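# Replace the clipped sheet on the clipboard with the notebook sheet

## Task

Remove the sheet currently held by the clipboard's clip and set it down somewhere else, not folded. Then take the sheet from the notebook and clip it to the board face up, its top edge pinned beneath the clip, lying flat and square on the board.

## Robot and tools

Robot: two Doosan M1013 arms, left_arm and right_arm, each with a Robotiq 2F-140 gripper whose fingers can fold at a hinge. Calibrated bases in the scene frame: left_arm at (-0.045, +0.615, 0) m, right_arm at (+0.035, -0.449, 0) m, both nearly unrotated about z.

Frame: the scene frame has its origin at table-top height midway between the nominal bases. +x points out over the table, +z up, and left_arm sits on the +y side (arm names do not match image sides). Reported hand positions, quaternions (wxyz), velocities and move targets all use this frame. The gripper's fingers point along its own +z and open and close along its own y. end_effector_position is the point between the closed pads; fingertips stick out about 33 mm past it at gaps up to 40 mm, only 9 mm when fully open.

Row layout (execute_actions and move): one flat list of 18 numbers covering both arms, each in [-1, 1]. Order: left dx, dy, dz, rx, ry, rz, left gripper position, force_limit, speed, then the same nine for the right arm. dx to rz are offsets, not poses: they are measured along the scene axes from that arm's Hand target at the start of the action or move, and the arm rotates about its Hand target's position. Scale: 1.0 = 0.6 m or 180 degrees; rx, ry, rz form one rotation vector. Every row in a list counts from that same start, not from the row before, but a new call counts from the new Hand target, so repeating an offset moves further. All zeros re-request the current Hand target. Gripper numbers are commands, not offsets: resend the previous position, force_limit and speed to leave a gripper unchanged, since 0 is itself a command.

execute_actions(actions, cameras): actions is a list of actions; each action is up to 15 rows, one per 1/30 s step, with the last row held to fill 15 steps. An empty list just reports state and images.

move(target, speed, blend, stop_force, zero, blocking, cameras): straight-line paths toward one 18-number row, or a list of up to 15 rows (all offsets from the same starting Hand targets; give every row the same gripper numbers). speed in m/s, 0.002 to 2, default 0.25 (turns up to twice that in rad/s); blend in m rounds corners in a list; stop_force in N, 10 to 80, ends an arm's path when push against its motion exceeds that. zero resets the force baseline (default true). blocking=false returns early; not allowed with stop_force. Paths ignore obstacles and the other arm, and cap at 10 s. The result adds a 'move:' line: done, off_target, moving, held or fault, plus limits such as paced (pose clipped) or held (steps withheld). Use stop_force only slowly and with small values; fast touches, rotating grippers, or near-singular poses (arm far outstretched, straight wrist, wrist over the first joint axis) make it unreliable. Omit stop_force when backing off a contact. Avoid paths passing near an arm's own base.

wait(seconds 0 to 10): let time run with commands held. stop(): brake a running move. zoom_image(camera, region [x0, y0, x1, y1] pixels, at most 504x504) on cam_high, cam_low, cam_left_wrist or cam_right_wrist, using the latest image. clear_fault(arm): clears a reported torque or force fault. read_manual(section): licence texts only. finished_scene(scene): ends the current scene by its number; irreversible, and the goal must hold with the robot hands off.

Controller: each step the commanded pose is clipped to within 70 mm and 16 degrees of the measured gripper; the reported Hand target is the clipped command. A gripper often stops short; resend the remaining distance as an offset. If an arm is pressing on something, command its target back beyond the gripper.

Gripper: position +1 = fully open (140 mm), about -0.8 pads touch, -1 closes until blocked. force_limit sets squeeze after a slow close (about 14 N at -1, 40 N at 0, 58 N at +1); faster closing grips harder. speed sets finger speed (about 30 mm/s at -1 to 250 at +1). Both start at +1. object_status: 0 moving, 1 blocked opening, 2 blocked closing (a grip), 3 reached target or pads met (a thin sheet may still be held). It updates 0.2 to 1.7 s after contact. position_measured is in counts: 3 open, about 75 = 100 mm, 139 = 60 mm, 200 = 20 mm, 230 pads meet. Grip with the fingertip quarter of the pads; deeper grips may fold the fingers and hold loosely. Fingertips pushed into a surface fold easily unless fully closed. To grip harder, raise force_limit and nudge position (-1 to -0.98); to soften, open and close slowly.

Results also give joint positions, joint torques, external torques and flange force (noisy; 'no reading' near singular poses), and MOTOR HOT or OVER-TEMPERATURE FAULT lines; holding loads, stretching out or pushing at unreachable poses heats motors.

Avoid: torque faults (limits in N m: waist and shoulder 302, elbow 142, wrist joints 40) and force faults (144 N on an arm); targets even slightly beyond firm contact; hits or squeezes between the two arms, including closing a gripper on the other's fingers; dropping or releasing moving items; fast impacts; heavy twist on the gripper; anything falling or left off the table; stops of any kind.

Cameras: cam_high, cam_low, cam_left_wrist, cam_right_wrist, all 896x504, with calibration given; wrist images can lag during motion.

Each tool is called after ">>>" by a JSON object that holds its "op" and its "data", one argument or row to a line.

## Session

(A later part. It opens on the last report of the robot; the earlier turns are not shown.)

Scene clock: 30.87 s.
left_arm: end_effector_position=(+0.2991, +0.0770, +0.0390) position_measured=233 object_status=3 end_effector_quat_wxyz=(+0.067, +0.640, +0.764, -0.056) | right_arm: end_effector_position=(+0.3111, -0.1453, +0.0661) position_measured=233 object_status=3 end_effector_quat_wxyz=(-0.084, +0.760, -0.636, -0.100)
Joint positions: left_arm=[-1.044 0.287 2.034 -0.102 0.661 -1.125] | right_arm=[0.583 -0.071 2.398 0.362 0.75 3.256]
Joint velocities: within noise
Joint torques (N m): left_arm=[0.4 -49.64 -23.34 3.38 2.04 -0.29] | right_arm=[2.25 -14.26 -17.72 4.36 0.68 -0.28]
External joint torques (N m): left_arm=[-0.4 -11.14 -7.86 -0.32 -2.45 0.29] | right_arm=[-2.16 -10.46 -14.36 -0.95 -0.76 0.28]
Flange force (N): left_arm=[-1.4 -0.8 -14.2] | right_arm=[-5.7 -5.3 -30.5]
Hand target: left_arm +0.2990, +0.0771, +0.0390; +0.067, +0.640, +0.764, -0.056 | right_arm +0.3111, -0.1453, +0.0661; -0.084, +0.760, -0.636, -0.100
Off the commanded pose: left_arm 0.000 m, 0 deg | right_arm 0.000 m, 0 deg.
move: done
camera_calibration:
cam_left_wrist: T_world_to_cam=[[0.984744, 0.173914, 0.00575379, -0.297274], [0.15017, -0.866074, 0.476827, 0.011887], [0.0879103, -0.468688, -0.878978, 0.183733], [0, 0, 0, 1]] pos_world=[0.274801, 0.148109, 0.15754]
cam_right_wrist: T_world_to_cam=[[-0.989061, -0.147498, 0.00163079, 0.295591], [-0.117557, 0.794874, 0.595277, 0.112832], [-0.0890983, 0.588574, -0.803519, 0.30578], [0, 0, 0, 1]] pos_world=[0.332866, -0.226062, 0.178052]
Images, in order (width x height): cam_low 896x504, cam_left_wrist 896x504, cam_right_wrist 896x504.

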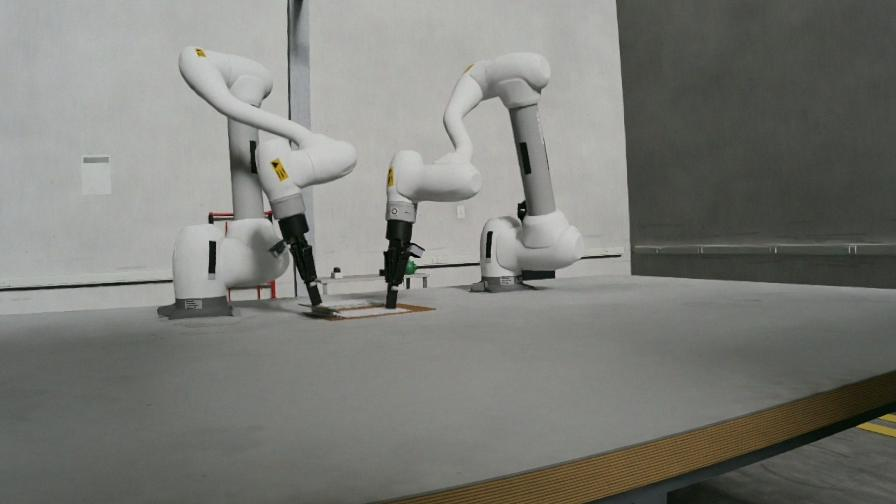

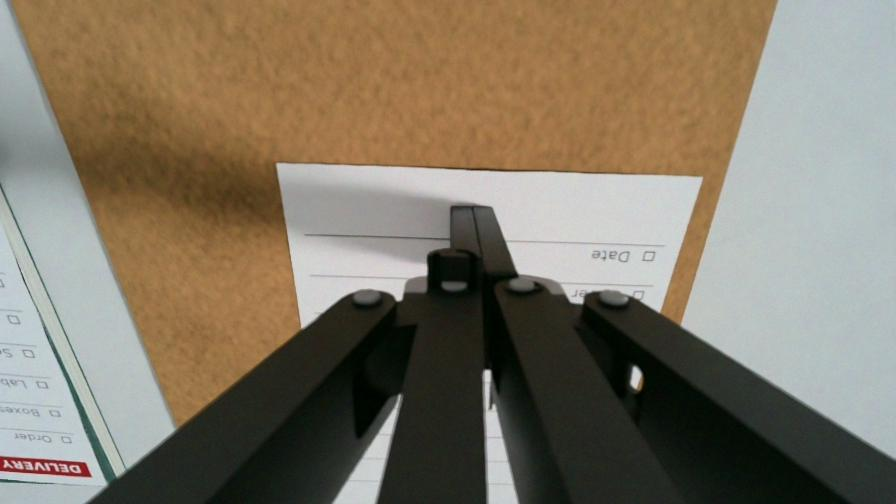

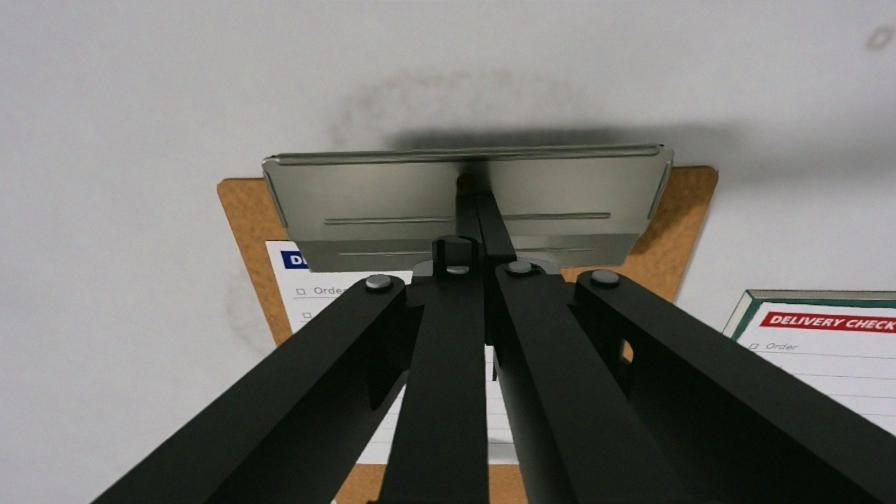

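>>> {"op": "zoom_image", "data": {
  "camera": "cam_low",
  "region": [295, 295, 365, 330]
}}

>>> {"op": "zoom_image", "data": {
  "camera": "cam_right_wrist",
  "region": [210, 130, 460, 350]
}}

>>> {"op": "zoom_image", "data": {
  "camera": "cam_left_wrist",
  "region": [250, 140, 730, 330]
}}

Scaled by 7.200 from the camera's 896x504 image, which has a finer 1280x720 frame.

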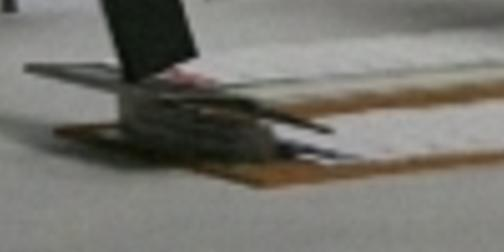

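Scaled by 2.016 from the camera's 896x504 image, which has a finer 1280x720 frame.

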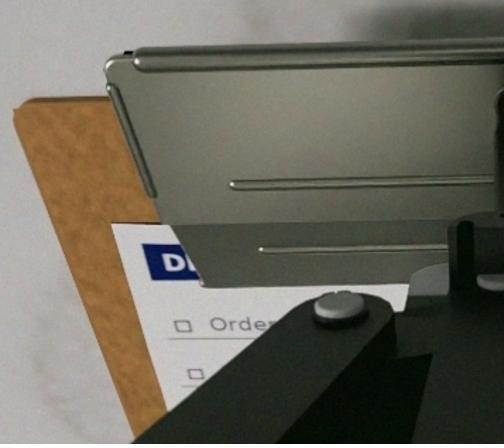

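Scaled by 1.050 from the camera's 896x504 image, which has a finer 1280x720 frame.

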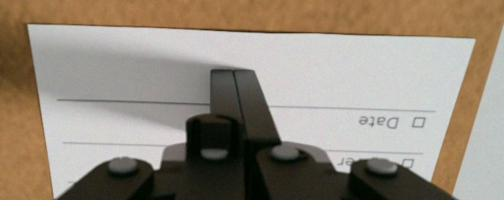

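>>> {"op": "move", "data": {
  "target": [0,0,0.01,0,0,0,-1,-1,0,0,0,-0.005,0,0,0,-1,-1,0],
  "speed": 0.01,
  "cameras": ["cam_right_wrist","cam_low","cam_left_wrist"]
}}

>>> {"op": "zoom_image", "data": {
  "camera": "cam_right_wrist",
  "region": [210, 130, 460, 350]
}}

>>> {"op": "zoom_image", "data": {
  "camera": "cam_low",
  "region": [295, 295, 445, 330]
}}

Scene clock: 33.23 s.
left_arm: end_effector_position=(+0.2991, +0.0771, +0.0449) position_measured=233 object_status=3 end_effector_quat_wxyz=(+0.067, +0.640, +0.764, -0.056) | right_arm: end_effector_position=(+0.3111, -0.1453, +0.0631) position_measured=233 object_status=3 end_effector_quat_wxyz=(-0.084, +0.760, -0.636, -0.100)
Joint positions: left_arm=[-1.044 0.279 2.03 -0.1 0.672 -1.127] | right_arm=[0.583 -0.066 2.401 0.365 0.743 3.252]
Joint velocities: within noise
Joint torques (N m): left_arm=[0.23 -58.15 -32.27 2.85 -0.22 -0.42] | right_arm=[3.4 -13.7 -19.74 4.99 -0.34 -0.43]
External joint torques (N m): left_arm=[-0.1 -2.23 0.84 0.24 -0.18 0.42] | right_arm=[-3.38 -11.22 -12.05 -1.61 0.26 0.43]
Flange force (N): left_arm=[4.1 -1.4 -2.4] | right_arm=[-1.0 -2.2 -34.3]
Hand target: left_arm +0.2990, +0.0771, +0.0450; +0.067, +0.640, +0.764, -0.056 | right_arm +0.3111, -0.1453, +0.0631; -0.084, +0.760, -0.636, -0.100
Off the commanded pose: left_arm 0.000 m, 0 deg | right_arm 0.000 m, 0 deg.
move: done
camera_calibration:
cam_left_wrist: T_world_to_cam=[[0.984744, 0.173915, 0.00575436, -0.297326], [0.150166, -0.866052, 0.47687, 0.00910332], [0.0879182, -0.46873, -0.878955, 0.189054], [0, 0, 0, 1]] pos_world=[0.274801, 0.148209, 0.16354]
cam_right_wrist: T_world_to_cam=[[-0.989061, -0.147498, 0.00163079, 0.295596], [-0.117557, 0.794874, 0.595277, 0.114618], [-0.0890983, 0.588574, -0.803519, 0.30337], [0, 0, 0, 1]] pos_world=[0.332866, -0.226062, 0.175052]
Images, in order (width x height): cam_low 896x504, cam_left_wrist 896x504, cam_right_wrist 896x504.

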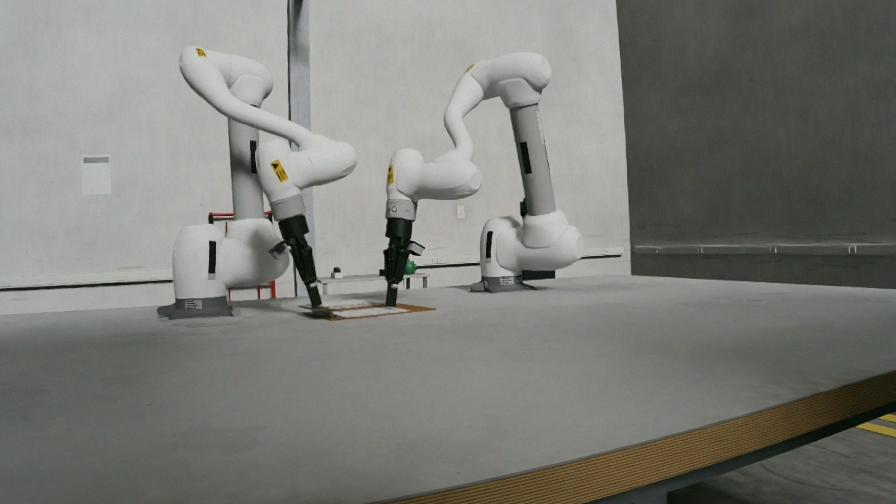

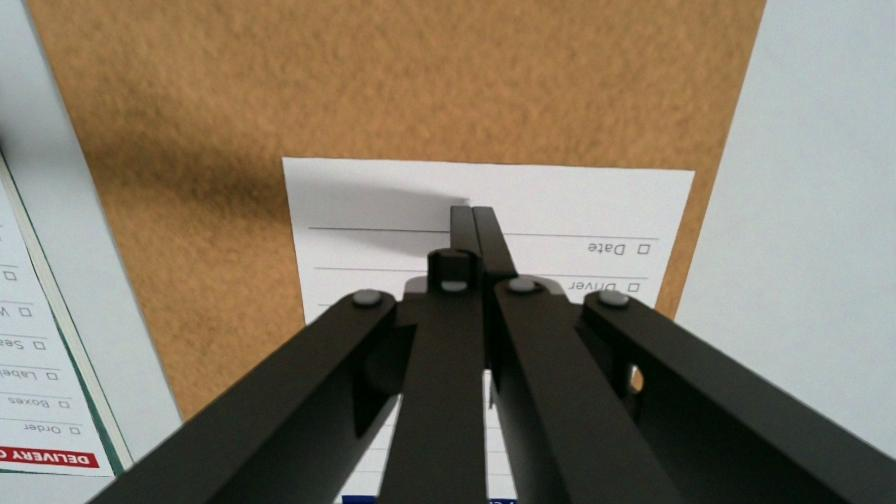

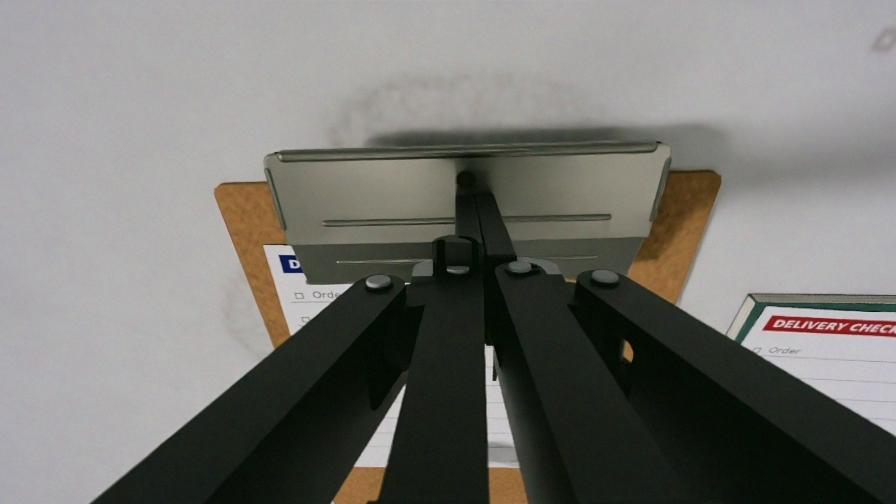

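Scaled by 2.016 from the camera's 896x504 image, which has a finer 1280x720 frame.

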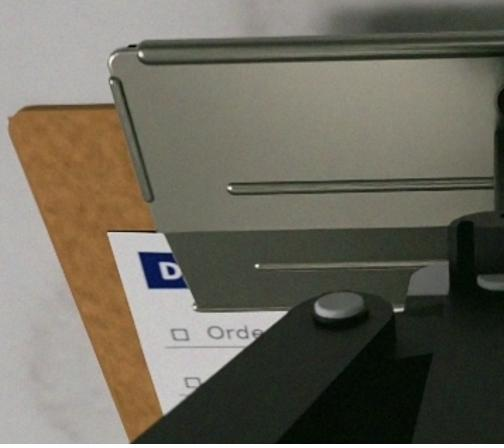

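Scaled by 3.360 from the camera's 896x504 image, which has a finer 1280x720 frame.

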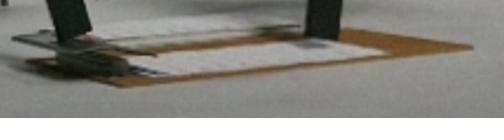

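>>> {"op": "move", "data": {
  "target": [0,0,-0.03,0,0,0,-1,-1,0,0,0,0,0,0,0,-1,-1,0],
  "speed": 0.006,
  "stop_force": 10,
  "cameras": ["cam_left_wrist"]
}}

>>> {"op": "move", "data": {
  "target": [-0.0044,0.0246,0,0,0,0,-1,-1,0,0,0,0,0,0,0,-1,-1,0],
  "speed": 0.03,
  "cameras": ["cam_left_wrist","cam_right_wrist"]
}}

Scene clock: 35.00 s.
left_arm: end_effector_position=(+0.2991, +0.0770, +0.0390) position_measured=233 object_status=3 end_effector_quat_wxyz=(+0.067, +0.640, +0.764, -0.056) | right_arm: end_effector_position=(+0.3111, -0.1453, +0.0631) position_measured=233 object_status=3 end_effector_quat_wxyz=(-0.084, +0.760, -0.636, -0.100)
Joint positions: left_arm=[-1.044 0.286 2.034 -0.102 0.661 -1.125] | right_arm=[0.583 -0.066 2.401 0.365 0.743 3.252]
Joint velocities: within noise
Joint torques (N m): left_arm=[-0.49 -48.86 -28.36 2.77 -1.2 -0.31] | right_arm=[1.58 -14.29 -18.62 3.87 0.12 -0.28]
External joint torques (N m): left_arm=[0.44 -11.98 -2.84 0.28 0.79 0.31] | right_arm=[-1.59 -10.65 -13.25 -0.49 -0.2 0.28]
Flange force (N): left_arm=[6.3 -2.9 -19.5] | right_arm=[-6.0 -3.2 -30.6]
Hand target: left_arm +0.2991, +0.0770, +0.0390; +0.067, +0.640, +0.764, -0.056 (not the last commanded pose) | right_arm +0.3111, -0.1453, +0.0631; -0.084, +0.760, -0.636, -0.100
Off the commanded pose: left_arm 0.012 m, 0 deg | right_arm 0.000 m, 0 deg.
move: contact (left_arm)
camera_calibration:
cam_left_wrist: T_world_to_cam=[[0.984734, 0.173969, 0.00581624, -0.297306], [0.150176, -0.866001, 0.476959, 0.0119398], [0.088013, -0.468804, -0.878907, 0.183757], [0, 0, 0, 1]] pos_world=[0.274802, 0.148208, 0.15754]
Images, in order (width x height): cam_left_wrist 896x504.

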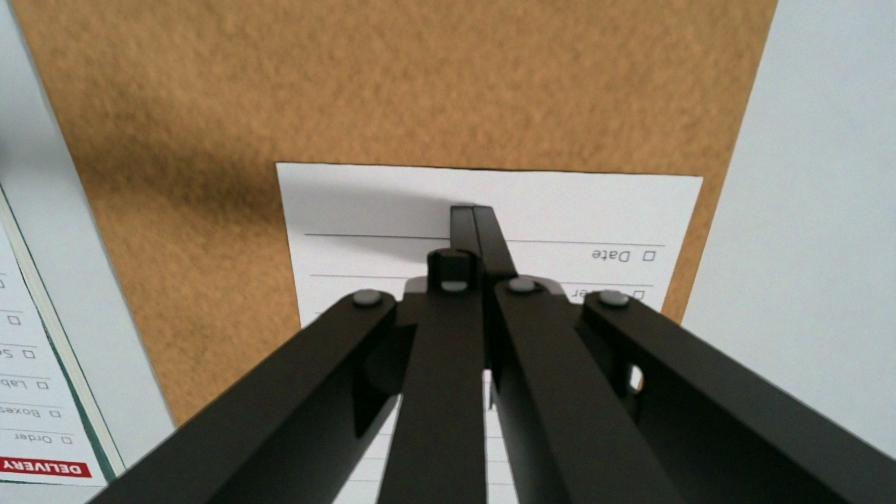

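Scene clock: 35.80 s.
left_arm: end_effector_position=(+0.2964, +0.0917, +0.0390) position_measured=233 object_status=3 end_effector_quat_wxyz=(+0.067, +0.640, +0.764, -0.056) | right_arm: end_effector_position=(+0.3111, -0.1453, +0.0631) position_measured=233 object_status=3 end_effector_quat_wxyz=(-0.084, +0.760, -0.636, -0.100)
Joint positions: left_arm=[-1.035 0.269 2.059 -0.105 0.654 -1.113] | right_arm=[0.583 -0.066 2.401 0.365 0.743 3.252]
Joint velocities: within noise
Joint torques (N m): left_arm=[-0.41 -52.34 -24.86 3.07 1.63 -0.12] | right_arm=[1.66 -14.13 -18.53 3.81 0.06 -0.25]
External joint torques (N m): left_arm=[0.13 -6.2 -6.07 -0.04 -2.03 0.12] | right_arm=[-1.79 -10.78 -13.32 -0.43 -0.14 0.26]
Flange force (N): left_arm=[-3.1 1.1 -7.6] | right_arm=[-5.4 -3.3 -31.2]
Hand target: left_arm +0.2964, +0.0918, +0.0390; +0.067, +0.640, +0.764, -0.056 | right_arm +0.3111, -0.1453, +0.0631; -0.084, +0.760, -0.636, -0.100
Off the commanded pose: left_arm 0.000 m, 0 deg | right_arm 0.000 m, 0 deg.
move: done
camera_calibration:
cam_left_wrist: T_world_to_cam=[[0.984744, 0.173915, 0.00575441, -0.29727], [0.150166, -0.866052, 0.47687, 0.0249994], [0.0879182, -0.46873, -0.878955, 0.190853], [0, 0, 0, 1]] pos_world=[0.272201, 0.162809, 0.15754]
cam_right_wrist: T_world_to_cam=[[-0.989061, -0.147498, 0.00163079, 0.295596], [-0.117557, 0.794874, 0.595277, 0.114618], [-0.0890983, 0.588574, -0.803519, 0.30337], [0, 0, 0, 1]] pos_world=[0.332866, -0.226062, 0.175052]
Images, in order (width x height): cam_left_wrist 896x504, cam_right_wrist 896x504.

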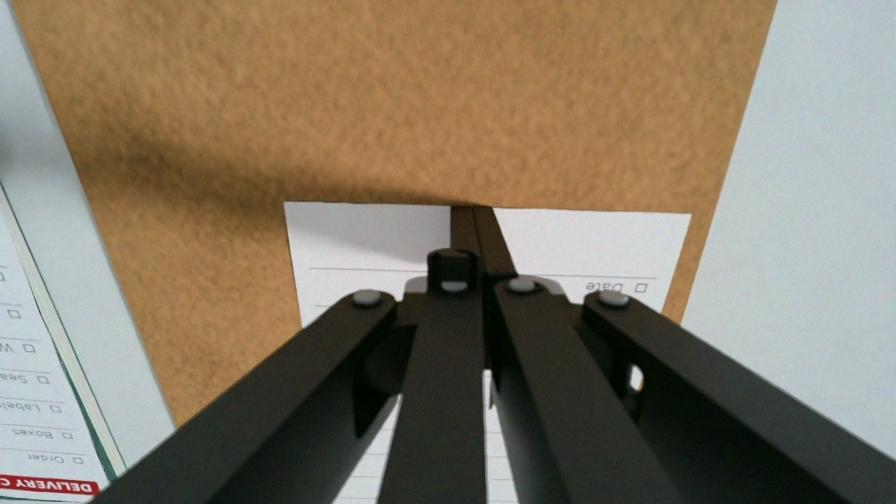

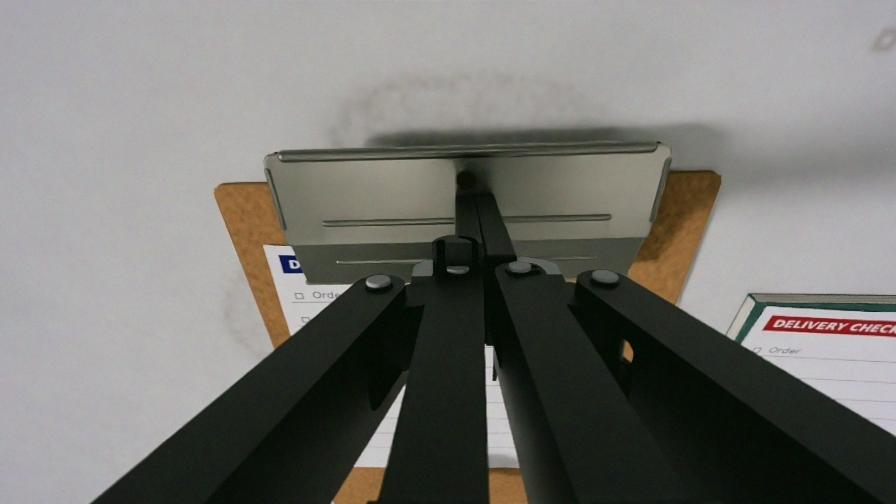

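>>> {"op": "move", "data": {
  "target": [
    [0,0,0.012,0,0,0,-1,-1,0,0,0,0,0,0,0,-1,-1,0],
    [0.0131,-0.0739,0.012,0,0,0,-1,-1,0,0,0,0,0,0,0,-1,-1,0],
    [0.0131,-0.0739,0.003,0,0,0,-1,-1,0,0,0,0,0,0,0,-1,-1,0],
    [0.0131,-0.0739,0,0,0,0,-1,-1,0,0,0,0,0,0,0,-1,-1,0]
  ],
  "speed": [0.05,0.1,0.05,0.006],
  "cameras": ["cam_left_wrist"]
}}

>>> {"op": "move", "data": {
  "target": [-0.0246,-0.0044,0,0,0,0,-1,-1,0,0,0,0,0,0,0,-1,-1,0],
  "speed": 0.03,
  "cameras": ["cam_left_wrist","cam_right_wrist"]
}}

Scene clock: 37.67 s.
left_arm: end_effector_position=(+0.3043, +0.0474, +0.0391) position_measured=233 object_status=3 end_effector_quat_wxyz=(+0.067, +0.640, +0.764, -0.056) | right_arm: end_effector_position=(+0.3111, -0.1453, +0.0631) position_measured=233 object_status=3 end_effector_quat_wxyz=(-0.084, +0.760, -0.636, -0.100)
Joint positions: left_arm=[-1.062 0.322 1.981 -0.095 0.676 -1.149] | right_arm=[0.583 -0.066 2.401 0.365 0.743 3.252]
Joint velocities: within noise
Joint torques (N m): left_arm=[-0.62 -56.29 -29.09 2.82 -0.3 -0.41] | right_arm=[1.92 -14.38 -18.64 3.86 0.09 -0.27]
External joint torques (N m): left_arm=[0.23 -8.55 -2.69 0.29 -0.11 0.42] | right_arm=[-1.98 -10.58 -13.21 -0.47 -0.18 0.27]
Flange force (N): left_arm=[3.9 -1.4 -12.5] | right_arm=[-4.9 -3.6 -30.8]
Hand target: left_arm +0.3043, +0.0475, +0.0390; +0.067, +0.640, +0.764, -0.056 | right_arm +0.3111, -0.1453, +0.0631; -0.084, +0.760, -0.636, -0.100
Off the commanded pose: left_arm 0.000 m, 0 deg | right_arm 0.000 m, 0 deg.
move: done
camera_calibration:
cam_left_wrist: T_world_to_cam=[[0.984735, 0.173961, 0.00580107, -0.297357], [0.150168, -0.865961, 0.477034, -0.0146866], [0.0880088, -0.468881, -0.878866, 0.169547], [0, 0, 0, 1]] pos_world=[0.280102, 0.118508, 0.15774]
Images, in order (width x height): cam_left_wrist 896x504.

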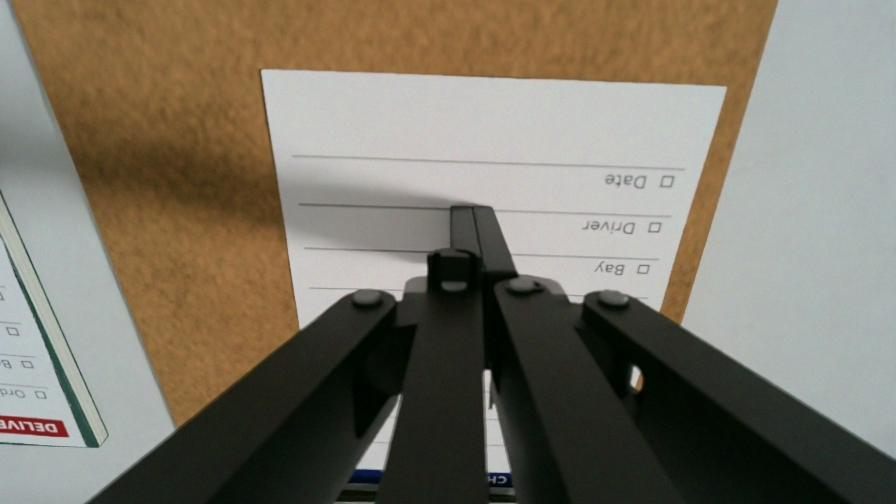

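Scene clock: 38.50 s.
left_arm: end_effector_position=(+0.2896, +0.0448, +0.0390) position_measured=233 object_status=3 end_effector_quat_wxyz=(+0.067, +0.640, +0.764, -0.056) | right_arm: end_effector_position=(+0.3111, -0.1453, +0.0631) position_measured=233 object_status=3 end_effector_quat_wxyz=(-0.084, +0.760, -0.636, -0.100)
Joint positions: left_arm=[-1.085 0.315 1.992 -0.09 0.671 -1.176] | right_arm=[0.583 -0.066 2.401 0.365 0.743 3.252]
Joint velocities: within noise
Joint torques (N m): left_arm=[-5.96 -51.81 -22.28 1.54 1.76 -0.18] | right_arm=[1.7 -14.18 -18.63 3.84 0.08 -0.26]
External joint torques (N m): left_arm=[5.86 -12.16 -9.31 1.57 -2.18 0.18] | right_arm=[-1.6 -10.87 -13.14 -0.46 -0.15 0.26]
Flange force (N): left_arm=[-0.7 8.9 -17.1] | right_arm=[-5.7 -2.7 -31.1]
Hand target: left_arm +0.2895, +0.0448, +0.0390; +0.067, +0.640, +0.764, -0.056 | right_arm +0.3111, -0.1453, +0.0631; -0.084, +0.760, -0.636, -0.100
Off the commanded pose: left_arm 0.000 m, 0 deg | right_arm 0.000 m, 0 deg.
move: done
camera_calibration:
cam_left_wrist: T_world_to_cam=[[0.984745, 0.173906, 0.0057392, -0.282414], [0.150158, -0.866011, 0.476945, -0.0146122], [0.087914, -0.468808, -0.878914, 0.169471], [0, 0, 0, 1]] pos_world=[0.265401, 0.115908, 0.15754]
cam_right_wrist: T_world_to_cam=[[-0.989061, -0.147498, 0.00163079, 0.295596], [-0.117557, 0.794874, 0.595277, 0.114618], [-0.0890983, 0.588574, -0.803519, 0.30337], [0, 0, 0, 1]] pos_world=[0.332866, -0.226062, 0.175052]
Images, in order (width x height): cam_left_wrist 896x504, cam_right_wrist 896x504.

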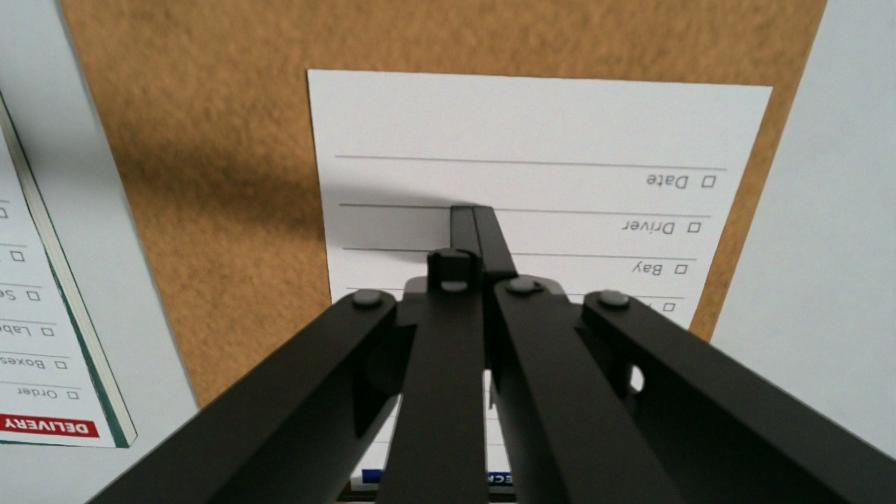

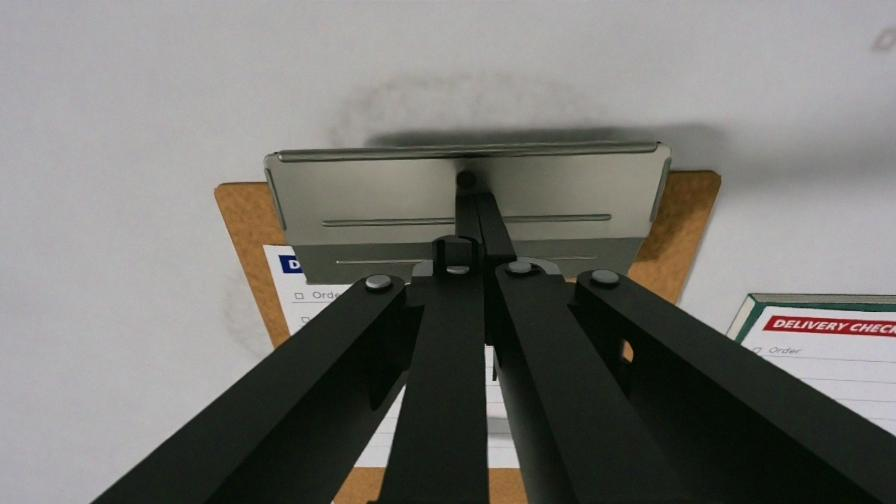

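>>> {"op": "move", "data": {
  "target": [
    [0,0,-0.0012,0,0,0,-1,-1,0,0,0,0,0,0,0,-1,-1,0],
    [-0.0029,0.0164,-0.0012,0,0,0,-1,-1,0,0,0,0,0,0,0,-1,-1,0]
  ],
  "speed": [0.005,0.02],
  "cameras": ["cam_left_wrist","cam_right_wrist"]
}}

Scene clock: 39.97 s.
left_arm: end_effector_position=(+0.2878, +0.0546, +0.0383) position_measured=233 object_status=3 end_effector_quat_wxyz=(+0.067, +0.640, +0.764, -0.056) | right_arm: end_effector_position=(+0.3111, -0.1453, +0.0631) position_measured=233 object_status=3 end_effector_quat_wxyz=(-0.084, +0.760, -0.636, -0.100)
Joint positions: left_arm=[-1.08 0.304 2.011 -0.092 0.664 -1.168] | right_arm=[0.583 -0.066 2.401 0.365 0.743 3.252]
Joint velocities: within noise
Joint torques (N m): left_arm=[3.17 -31.38 -0.86 4.89 7.22 -0.25] | right_arm=[1.36 -14.08 -18.61 3.78 0.07 -0.2]
External joint torques (N m): left_arm=[-3.26 -31.09 -30.51 -1.81 -7.64 0.25] | right_arm=[-1.57 -10.78 -13.25 -0.39 -0.15 0.21]
Flange force (N): left_arm=[-20.7 0.1 -40.5] | right_arm=[-5.7 -3.0 -30.9]
Hand target: left_arm +0.2878, +0.0547, +0.0383; +0.067, +0.640, +0.764, -0.056 | right_arm +0.3111, -0.1453, +0.0631; -0.084, +0.760, -0.636, -0.100
Off the commanded pose: left_arm 0.000 m, 0 deg | right_arm 0.000 m, 0 deg.
move: done
camera_calibration:
cam_left_wrist: T_world_to_cam=[[0.984734, 0.173969, 0.00581624, -0.282359], [0.150176, -0.866001, 0.476959, -0.00552939], [0.088013, -0.468804, -0.878907, 0.17358], [0, 0, 0, 1]] pos_world=[0.263602, 0.125708, 0.15684]
cam_right_wrist: T_world_to_cam=[[-0.989061, -0.147498, 0.00163079, 0.295596], [-0.117557, 0.794874, 0.595277, 0.114618], [-0.0890983, 0.588574, -0.803519, 0.30337], [0, 0, 0, 1]] pos_world=[0.332866, -0.226062, 0.175052]
Images, in order (width x height): cam_left_wrist 896x504, cam_right_wrist 896x504.

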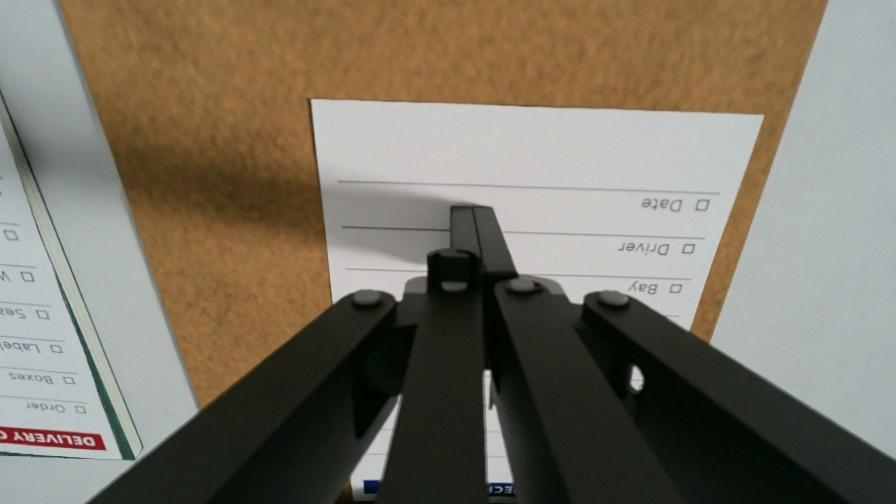

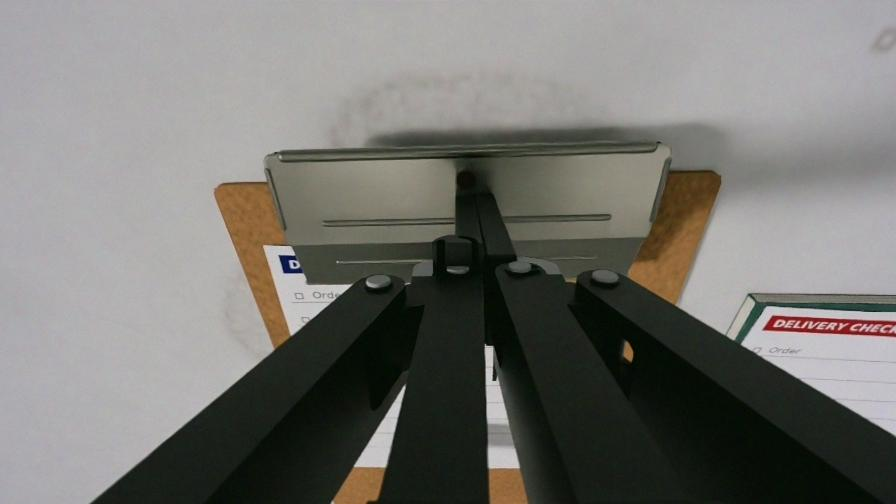

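>>> {"op": "move", "data": {
  "target": [
    [0,0,0.05,0,0,0,-1,-1,0,0,0,0,0,0,0,-1,-1,0],
    [-0.0232,0.131,0.11,-0.1915,-0.034,0,-1,-1,0,0,0,0,0,0,0,-1,-1,0]
  ],
  "speed": [0.05,0.2],
  "cameras": ["cam_left_wrist"]
}}

>>> {"op": "zoom_image", "data": {
  "camera": "cam_left_wrist",
  "region": [270, 80, 640, 260]
}}

Scene clock: 43.73 s.
left_arm: end_effector_position=(+0.2739, +0.1333, +0.1043) position_measured=233 object_status=3 end_effector_quat_wxyz=(+0.293, +0.593, +0.708, -0.246) | right_arm: end_effector_position=(+0.3111, -0.1453, +0.0631) position_measured=233 object_status=3 end_effector_quat_wxyz=(-0.084, +0.760, -0.636, -0.100)
Joint positions: left_arm=[-0.847 0.029 2.427 -1.609 0.39 0.464] | right_arm=[0.583 -0.066 2.401 0.365 0.743 3.252]
Joint velocities: within noise
Joint torques (N m): left_arm=[0.2 -28.22 -26.15 -1.03 1.13 -0.34] | right_arm=[2 -14.76 -18.84 3.89 0 -0.32]
External joint torques (N m): left_arm=[-0.24 0.15 1.02 0.26 -0.26 0.34] | right_arm=[-1.93 -10.21 -12.97 -0.51 -0.08 0.32]
Flange force (N): left_arm=[0.0 0.0 0.0] | right_arm=[-5.1 -3.7 -30.2]
Hand target: left_arm +0.2739, +0.1333, +0.1043; +0.293, +0.593, +0.708, -0.246 | right_arm +0.3111, -0.1453, +0.0631; -0.084, +0.760, -0.636, -0.100
Off the commanded pose: left_arm 0.000 m, 0 deg | right_arm 0.000 m, 0 deg.
move: done
camera_calibration:
cam_left_wrist: T_world_to_cam=[[0.984134, 0.177351, 0.00525495, -0.282957], [0.0745463, -0.440176, 0.894812, -0.0463719], [0.161009, -0.880223, -0.446413, 0.259479], [0, 0, 0, 1]] pos_world=[0.240146, 0.25817, 0.158816]
Images, in order (width x height): cam_left_wrist 896x504.

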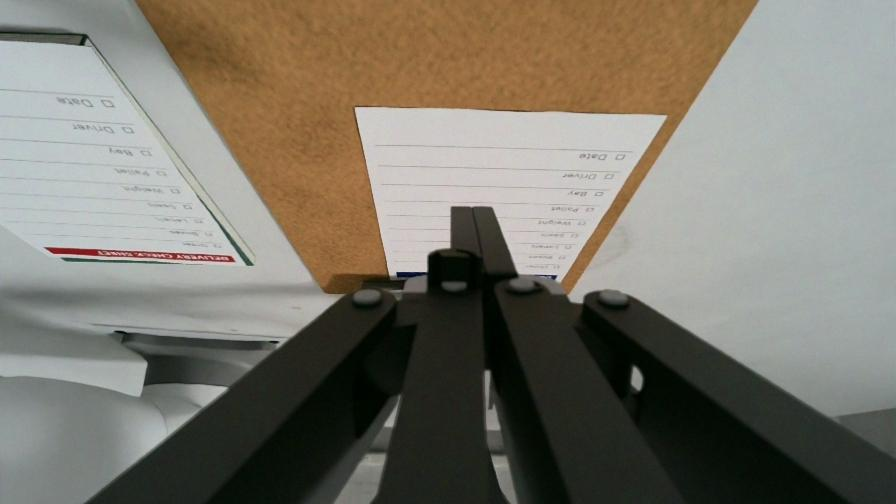

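Scaled by 1.362 from the camera's 896x504 image, which has a finer 1280x720 frame.

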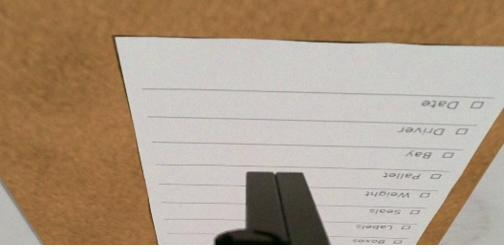

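>>> {"op": "zoom_image", "data": {
  "camera": "cam_left_wrist",
  "region": [330, 240, 460, 330]
}}

>>> {"op": "zoom_image", "data": {
  "camera": "cam_left_wrist",
  "region": [510, 230, 640, 320]
}}

Scaled by 3.877 from the camera's 896x504 image, which has a finer 1280x720 frame.

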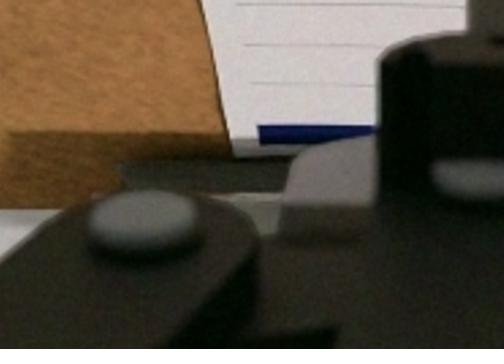

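Scaled by 3.877 from the camera's 896x504 image, which has a finer 1280x720 frame.

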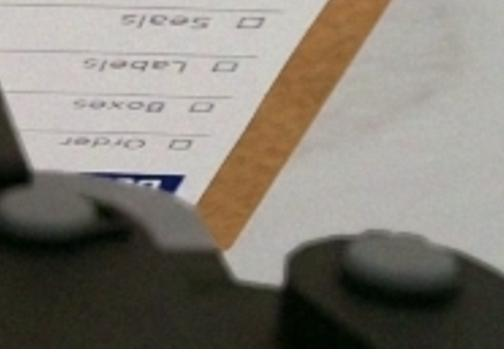

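>>> {"op": "move", "data": {
  "target": [-0.05,-0.01,0.06,-0.1,-0.0177,0,-1,-1,0,0,0,0,0,0,0,-1,-1,0],
  "speed": 0.2,
  "cameras": ["cam_left_wrist"]
}}

>>> {"op": "zoom_image", "data": {
  "camera": "cam_left_wrist",
  "region": [370, 120, 640, 250]
}}

Scene clock: 45.53 s.
left_arm: end_effector_position=(+0.2439, +0.1273, +0.1403) position_measured=233 object_status=3 end_effector_quat_wxyz=(+0.402, +0.546, +0.653, -0.337) | right_arm: end_effector_position=(+0.3111, -0.1453, +0.0631) position_measured=233 object_status=3 end_effector_quat_wxyz=(-0.084, +0.760, -0.636, -0.100)
Joint positions: left_arm=[-0.824 0.036 2.576 -2.263 0.703 1.12] | right_arm=[0.583 -0.066 2.401 0.365 0.743 3.252]
Joint velocities: within noise
Joint torques (N m): left_arm=[-1.34 -23.96 -21.4 -2.23 2.53 -0.53] | right_arm=[1.4 -14.73 -18.63 3.85 -0.06 -0.31]
External joint torques (N m): left_arm=[1.39 -0.42 0.73 0.12 -0.29 0.53] | right_arm=[-1.38 -10.23 -13.21 -0.47 -0.02 0.31]
Flange force (N): left_arm=[0.0 0.0 0.0] | right_arm=[-6.6 -3.5 -30.2]
Hand target: left_arm +0.2439, +0.1273, +0.1403; +0.402, +0.546, +0.653, -0.337 | right_arm +0.3111, -0.1453, +0.0631; -0.084, +0.760, -0.636, -0.100
Off the commanded pose: left_arm 0.000 m, 0 deg | right_arm 0.000 m, 0 deg.
move: done
camera_calibration:
cam_left_wrist: T_world_to_cam=[[0.983883, 0.178767, 0.00401325, -0.252443], [0.0216857, -0.14157, 0.989691, -0.117467], [0.177492, -0.973653, -0.143165, 0.240387], [0, 0, 0, 1]] pos_world=[0.208255, 0.262552, 0.151685]
Images, in order (width x height): cam_left_wrist 896x504.

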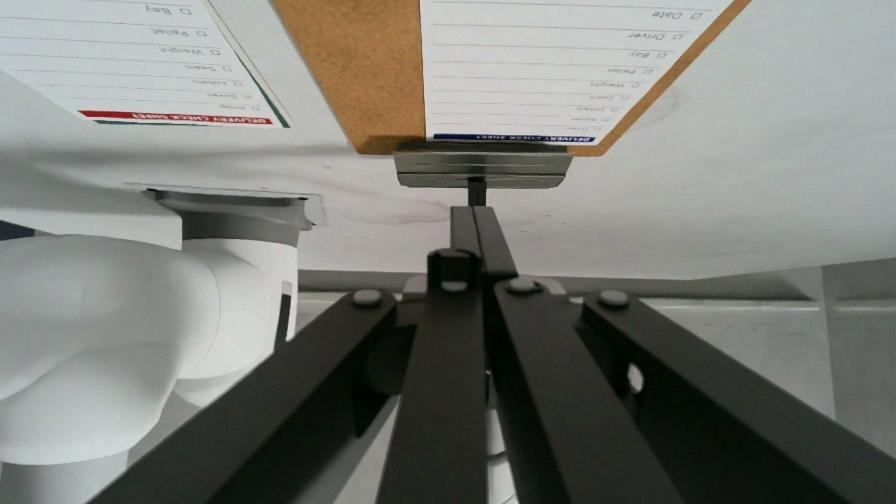

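Scaled by 1.867 from the camera's 896x504 image, which has a finer 1280x720 frame.

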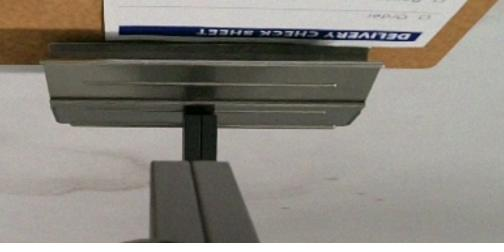

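>>> {"op": "zoom_image", "data": {
  "camera": "cam_left_wrist",
  "region": [380, 110, 500, 190]
}}

>>> {"op": "zoom_image", "data": {
  "camera": "cam_left_wrist",
  "region": [490, 110, 610, 190]
}}

Scaled by 4.200 from the camera's 896x504 image, which has a finer 1280x720 frame.

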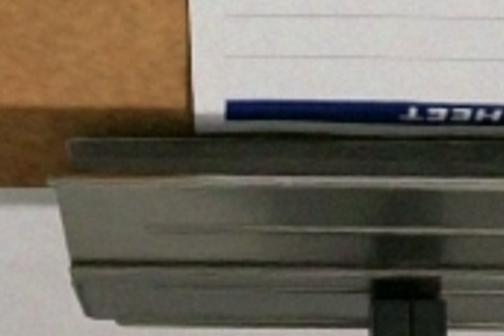

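Scaled by 4.200 from the camera's 896x504 image, which has a finer 1280x720 frame.

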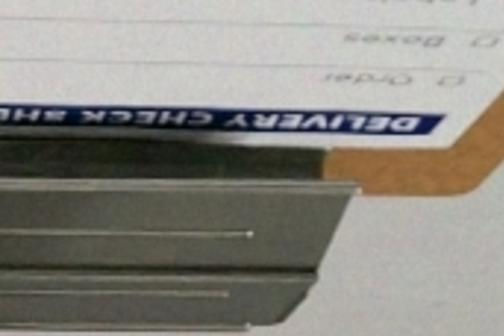

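>>> {"op": "move", "data": {
  "target": [
    [-0.378,-0.212,-0.04,0.2915,0.0517,0,-1,-1,0,0,0,0,0,0,0,-1,-1,0],
    [-0.378,-0.212,-0.145,0.2915,0.0517,0,-1,-1,0,0,0,0,0,0,0,-1,-1,0]
  ],
  "speed": [0.3,0.1],
  "cameras": ["cam_left_wrist"]
}}

>>> {"op": "move", "data": {
  "target": [0,0,-0.03,0,0,0,-1,-1,0,0,0,0,0,0,0,-1,-1,0],
  "speed": 0.006,
  "stop_force": 10,
  "cameras": ["cam_left_wrist"]
}}

Scene clock: 49.67 s.
left_arm: end_effector_position=(+0.0171, +0.0001, +0.0534) position_measured=233 object_status=3 end_effector_quat_wxyz=(+0.067, +0.640, +0.764, -0.056) | right_arm: end_effector_position=(+0.3111, -0.1453, +0.0631) position_measured=233 object_status=3 end_effector_quat_wxyz=(-0.084, +0.760, -0.636, -0.100)
Joint positions: left_arm=[-1.561 0.235 2.07 -3.1 -0.664 1.393] | right_arm=[0.583 -0.066 2.401 0.365 0.743 3.252]
Joint velocities: within noise
Joint torques (N m): left_arm=[0.06 -57.32 -33.13 -3.54 1.03 -0.41] | right_arm=[1.63 -14.16 -18.74 3.87 -0.08 -0.27]
External joint torques (N m): left_arm=[-0.12 1.11 1.31 0.35 -0.6 0.41] | right_arm=[-1.62 -10.84 -13.11 -0.49 0 0.27]
Flange force (N): left_arm=[0.7 0.5 1.0] | right_arm=[-5.6 -2.7 -31.4]
Hand target: left_arm +0.0171, +0.0001, +0.0533; +0.067, +0.640, +0.764, -0.056 | right_arm +0.3111, -0.1453, +0.0631; -0.084, +0.760, -0.636, -0.100
Off the commanded pose: left_arm 0.000 m, 0 deg | right_arm 0.000 m, 0 deg.
move: done; limits=paced
camera_calibration:
cam_left_wrist: T_world_to_cam=[[0.984734, 0.173969, 0.00581624, -0.00629961], [0.150176, -0.866001, 0.476959, -0.0192608], [0.088013, -0.468804, -0.878907, 0.185135], [0, 0, 0, 1]] pos_world=[-0.00719838, 0.0712082, 0.17194]
Images, in order (width x height): cam_left_wrist 896x504.

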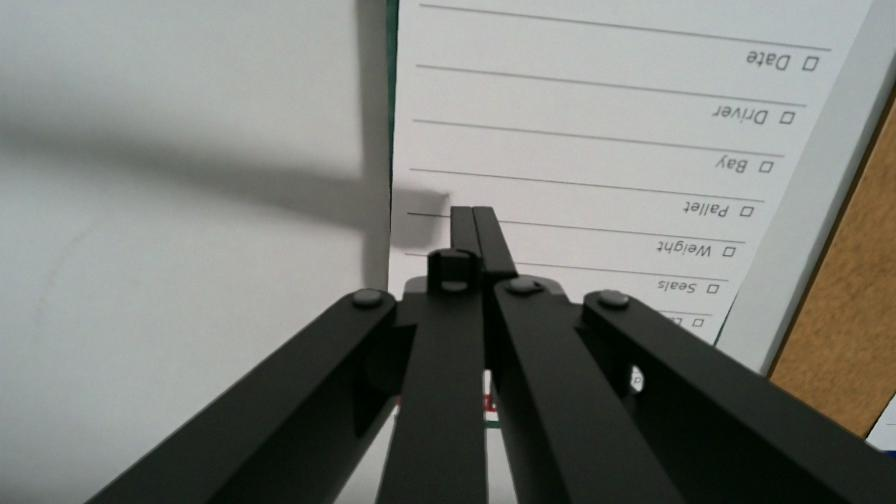

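Scene clock: 51.93 s.
left_arm: end_effector_position=(+0.0171, +0.0000, +0.0435) position_measured=233 object_status=3 end_effector_quat_wxyz=(+0.067, +0.640, +0.764, -0.056) | right_arm: end_effector_position=(+0.3111, -0.1453, +0.0631) position_measured=233 object_status=3 end_effector_quat_wxyz=(-0.084, +0.760, -0.636, -0.100)
Joint positions: left_arm=[-1.561 0.248 2.077 -3.098 -0.645 1.392] | right_arm=[0.583 -0.066 2.401 0.365 0.743 3.252]
Joint velocities: within noise
Joint torques (N m): left_arm=[0.56 -44.9 -27.18 -3.41 1.91 -0.38] | right_arm=[1.41 -14.96 -18.79 3.85 -0.02 -0.33]
External joint torques (N m): left_arm=[-0.85 -11.95 -4.09 0.27 -1.48 0.38] | right_arm=[-1.35 -10.07 -13.03 -0.48 -0.06 0.33]
Flange force (N): left_arm=[4.1 -0.2 -22.0] | right_arm=[-6.6 -3.5 -29.7]
Hand target: left_arm +0.0171, +0.0000, +0.0435; +0.067, +0.640, +0.764, -0.056 (not the last commanded pose) | right_arm +0.3111, -0.1453, +0.0631; -0.084, +0.760, -0.636, -0.100
Off the commanded pose: left_arm 0.008 m, 0 deg | right_arm 0.000 m, 0 deg.
move: contact (left_arm)
camera_calibration:
cam_left_wrist: T_world_to_cam=[[0.984735, 0.173961, 0.00580107, -0.00622208], [0.150168, -0.865961, 0.477034, -0.0146888], [0.0880088, -0.468881, -0.878866, 0.176474], [0, 0, 0, 1]] pos_world=[-0.00719839, 0.0711079, 0.16214]
Images, in order (width x height): cam_left_wrist 896x504.

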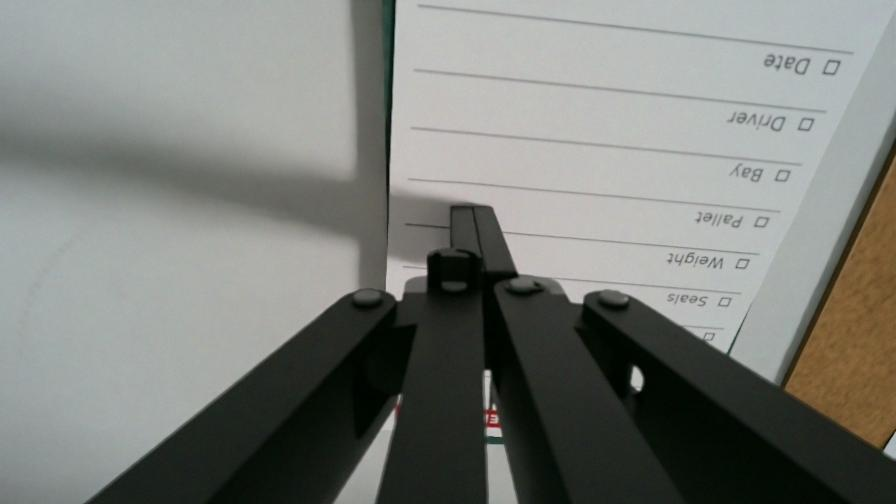

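>>> {"op": "move", "data": {
  "target": [0.0164,0.0029,0.0006,0,0,0,-1,-1,0,0,0,0,0,0,0,-1,-1,0],
  "speed": 0.03,
  "cameras": ["cam_left_wrist"]
}}

Scene clock: 52.80 s.
left_arm: end_effector_position=(+0.0268, +0.0018, +0.0438) position_measured=233 object_status=3 end_effector_quat_wxyz=(+0.067, +0.640, +0.764, -0.056) | right_arm: end_effector_position=(+0.3111, -0.1453, +0.0631) position_measured=233 object_status=3 end_effector_quat_wxyz=(-0.084, +0.760, -0.636, -0.100)
Joint positions: left_arm=[-1.543 0.246 2.078 -3.103 -0.644 1.413] | right_arm=[0.583 -0.066 2.401 0.365 0.743 3.252]
Joint velocities: within noise
Joint torques (N m): left_arm=[1.71 -53.57 -30.13 -3.1 0.38 -0.6] | right_arm=[2.04 -14.69 -18.87 3.85 -0.04 -0.31]
External joint torques (N m): left_arm=[-1.84 -3.2 -1.24 -0.04 0.06 0.6] | right_arm=[-1.95 -10.2 -12.93 -0.47 -0.04 0.31]
Flange force (N): left_arm=[1.4 -1.8 -5.2] | right_arm=[-5.0 -3.8 -30.3]
Hand target: left_arm +0.0269, +0.0018, +0.0439; +0.067, +0.640, +0.764, -0.056 | right_arm +0.3111, -0.1453, +0.0631; -0.084, +0.760, -0.636, -0.100
Off the commanded pose: left_arm 0.000 m, 0 deg | right_arm 0.000 m, 0 deg.
move: done
camera_calibration:
cam_left_wrist: T_world_to_cam=[[0.984734, 0.173969, 0.00581624, -0.0161905], [0.150176, -0.866001, 0.476959, -0.0147292], [0.088013, -0.468804, -0.878907, 0.17672], [0, 0, 0, 1]] pos_world=[0.00260162, 0.0729082, 0.16244]
Images, in order (width x height): cam_left_wrist 896x504.

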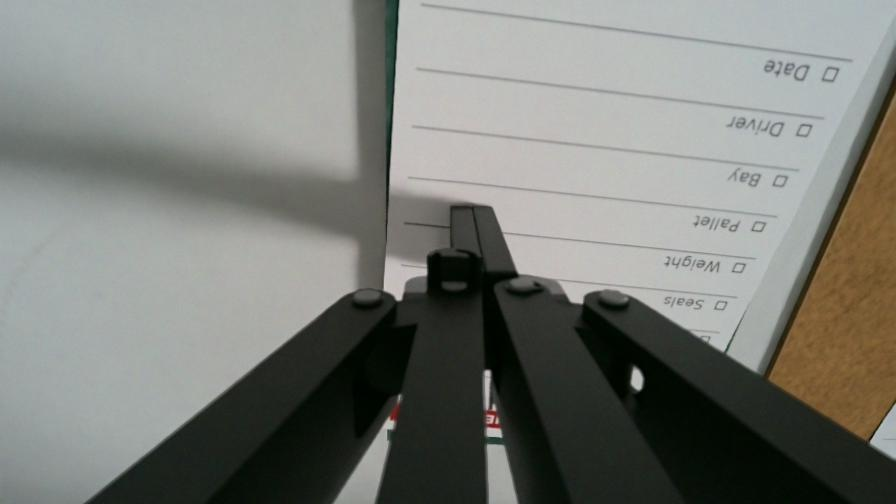

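>>> {"op": "move", "data": {
  "target": [
    [0,0,0.0004,0,0,0,-1,-1,0,0,0,0,0,0,0,-1,-1,0],
    [0.0164,0.0029,0.0004,0,0,0,-1,-1,0,0,0,0,0,0,0,-1,-1,0]
  ],
  "speed": [0.01,0.02],
  "cameras": ["cam_left_wrist"]
}}

Scene clock: 54.33 s.
left_arm: end_effector_position=(+0.0367, +0.0035, +0.0441) position_measured=233 object_status=3 end_effector_quat_wxyz=(+0.067, +0.640, +0.764, -0.056) | right_arm: end_effector_position=(+0.3111, -0.1453, +0.0631) position_measured=233 object_status=3 end_effector_quat_wxyz=(-0.084, +0.760, -0.636, -0.100)
Joint positions: left_arm=[-1.525 0.245 2.079 -3.109 -0.644 1.435] | right_arm=[0.583 -0.066 2.401 0.365 0.743 3.252]
Joint velocities: within noise
Joint torques (N m): left_arm=[0.23 -56.3 -32.34 -3.65 0.74 -0.38] | right_arm=[1.81 -14.32 -18.76 3.85 -0.06 -0.34]
External joint torques (N m): left_arm=[-0.05 -0.42 1.04 0.52 -0.31 0.38] | right_arm=[-1.8 -10.63 -13.05 -0.47 -0.01 0.34]
Flange force (N): left_arm=[2.2 0.6 -0.8] | right_arm=[-5.4 -3.1 -31.1]
Hand target: left_arm +0.0367, +0.0035, +0.0441; +0.067, +0.640, +0.764, -0.056 | right_arm +0.3111, -0.1453, +0.0631; -0.084, +0.760, -0.636, -0.100
Off the commanded pose: left_arm 0.000 m, 0 deg | right_arm 0.000 m, 0 deg.
move: done
camera_calibration:
cam_left_wrist: T_world_to_cam=[[0.984735, 0.173961, 0.00580107, -0.0261352], [0.150168, -0.865961, 0.477034, -0.0148874], [0.0880088, -0.468881, -0.878866, 0.176918], [0, 0, 0, 1]] pos_world=[0.0124016, 0.0746079, 0.16274]
Images, in order (width x height): cam_left_wrist 896x504.

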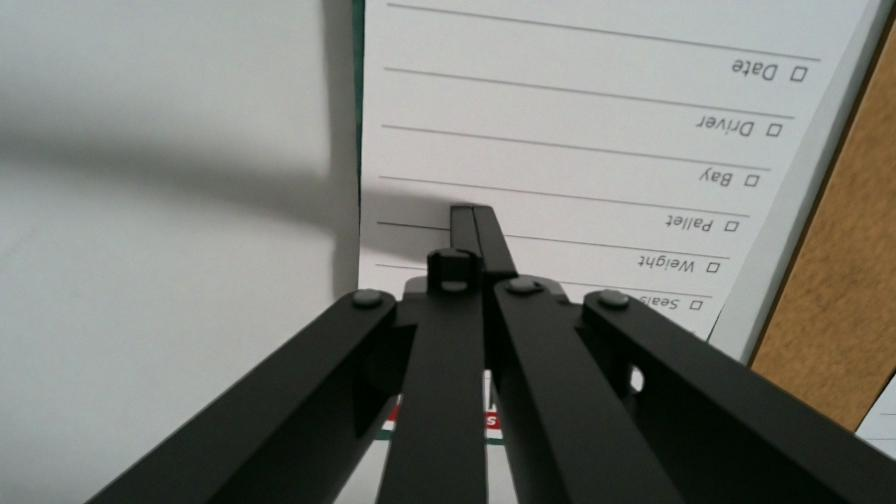

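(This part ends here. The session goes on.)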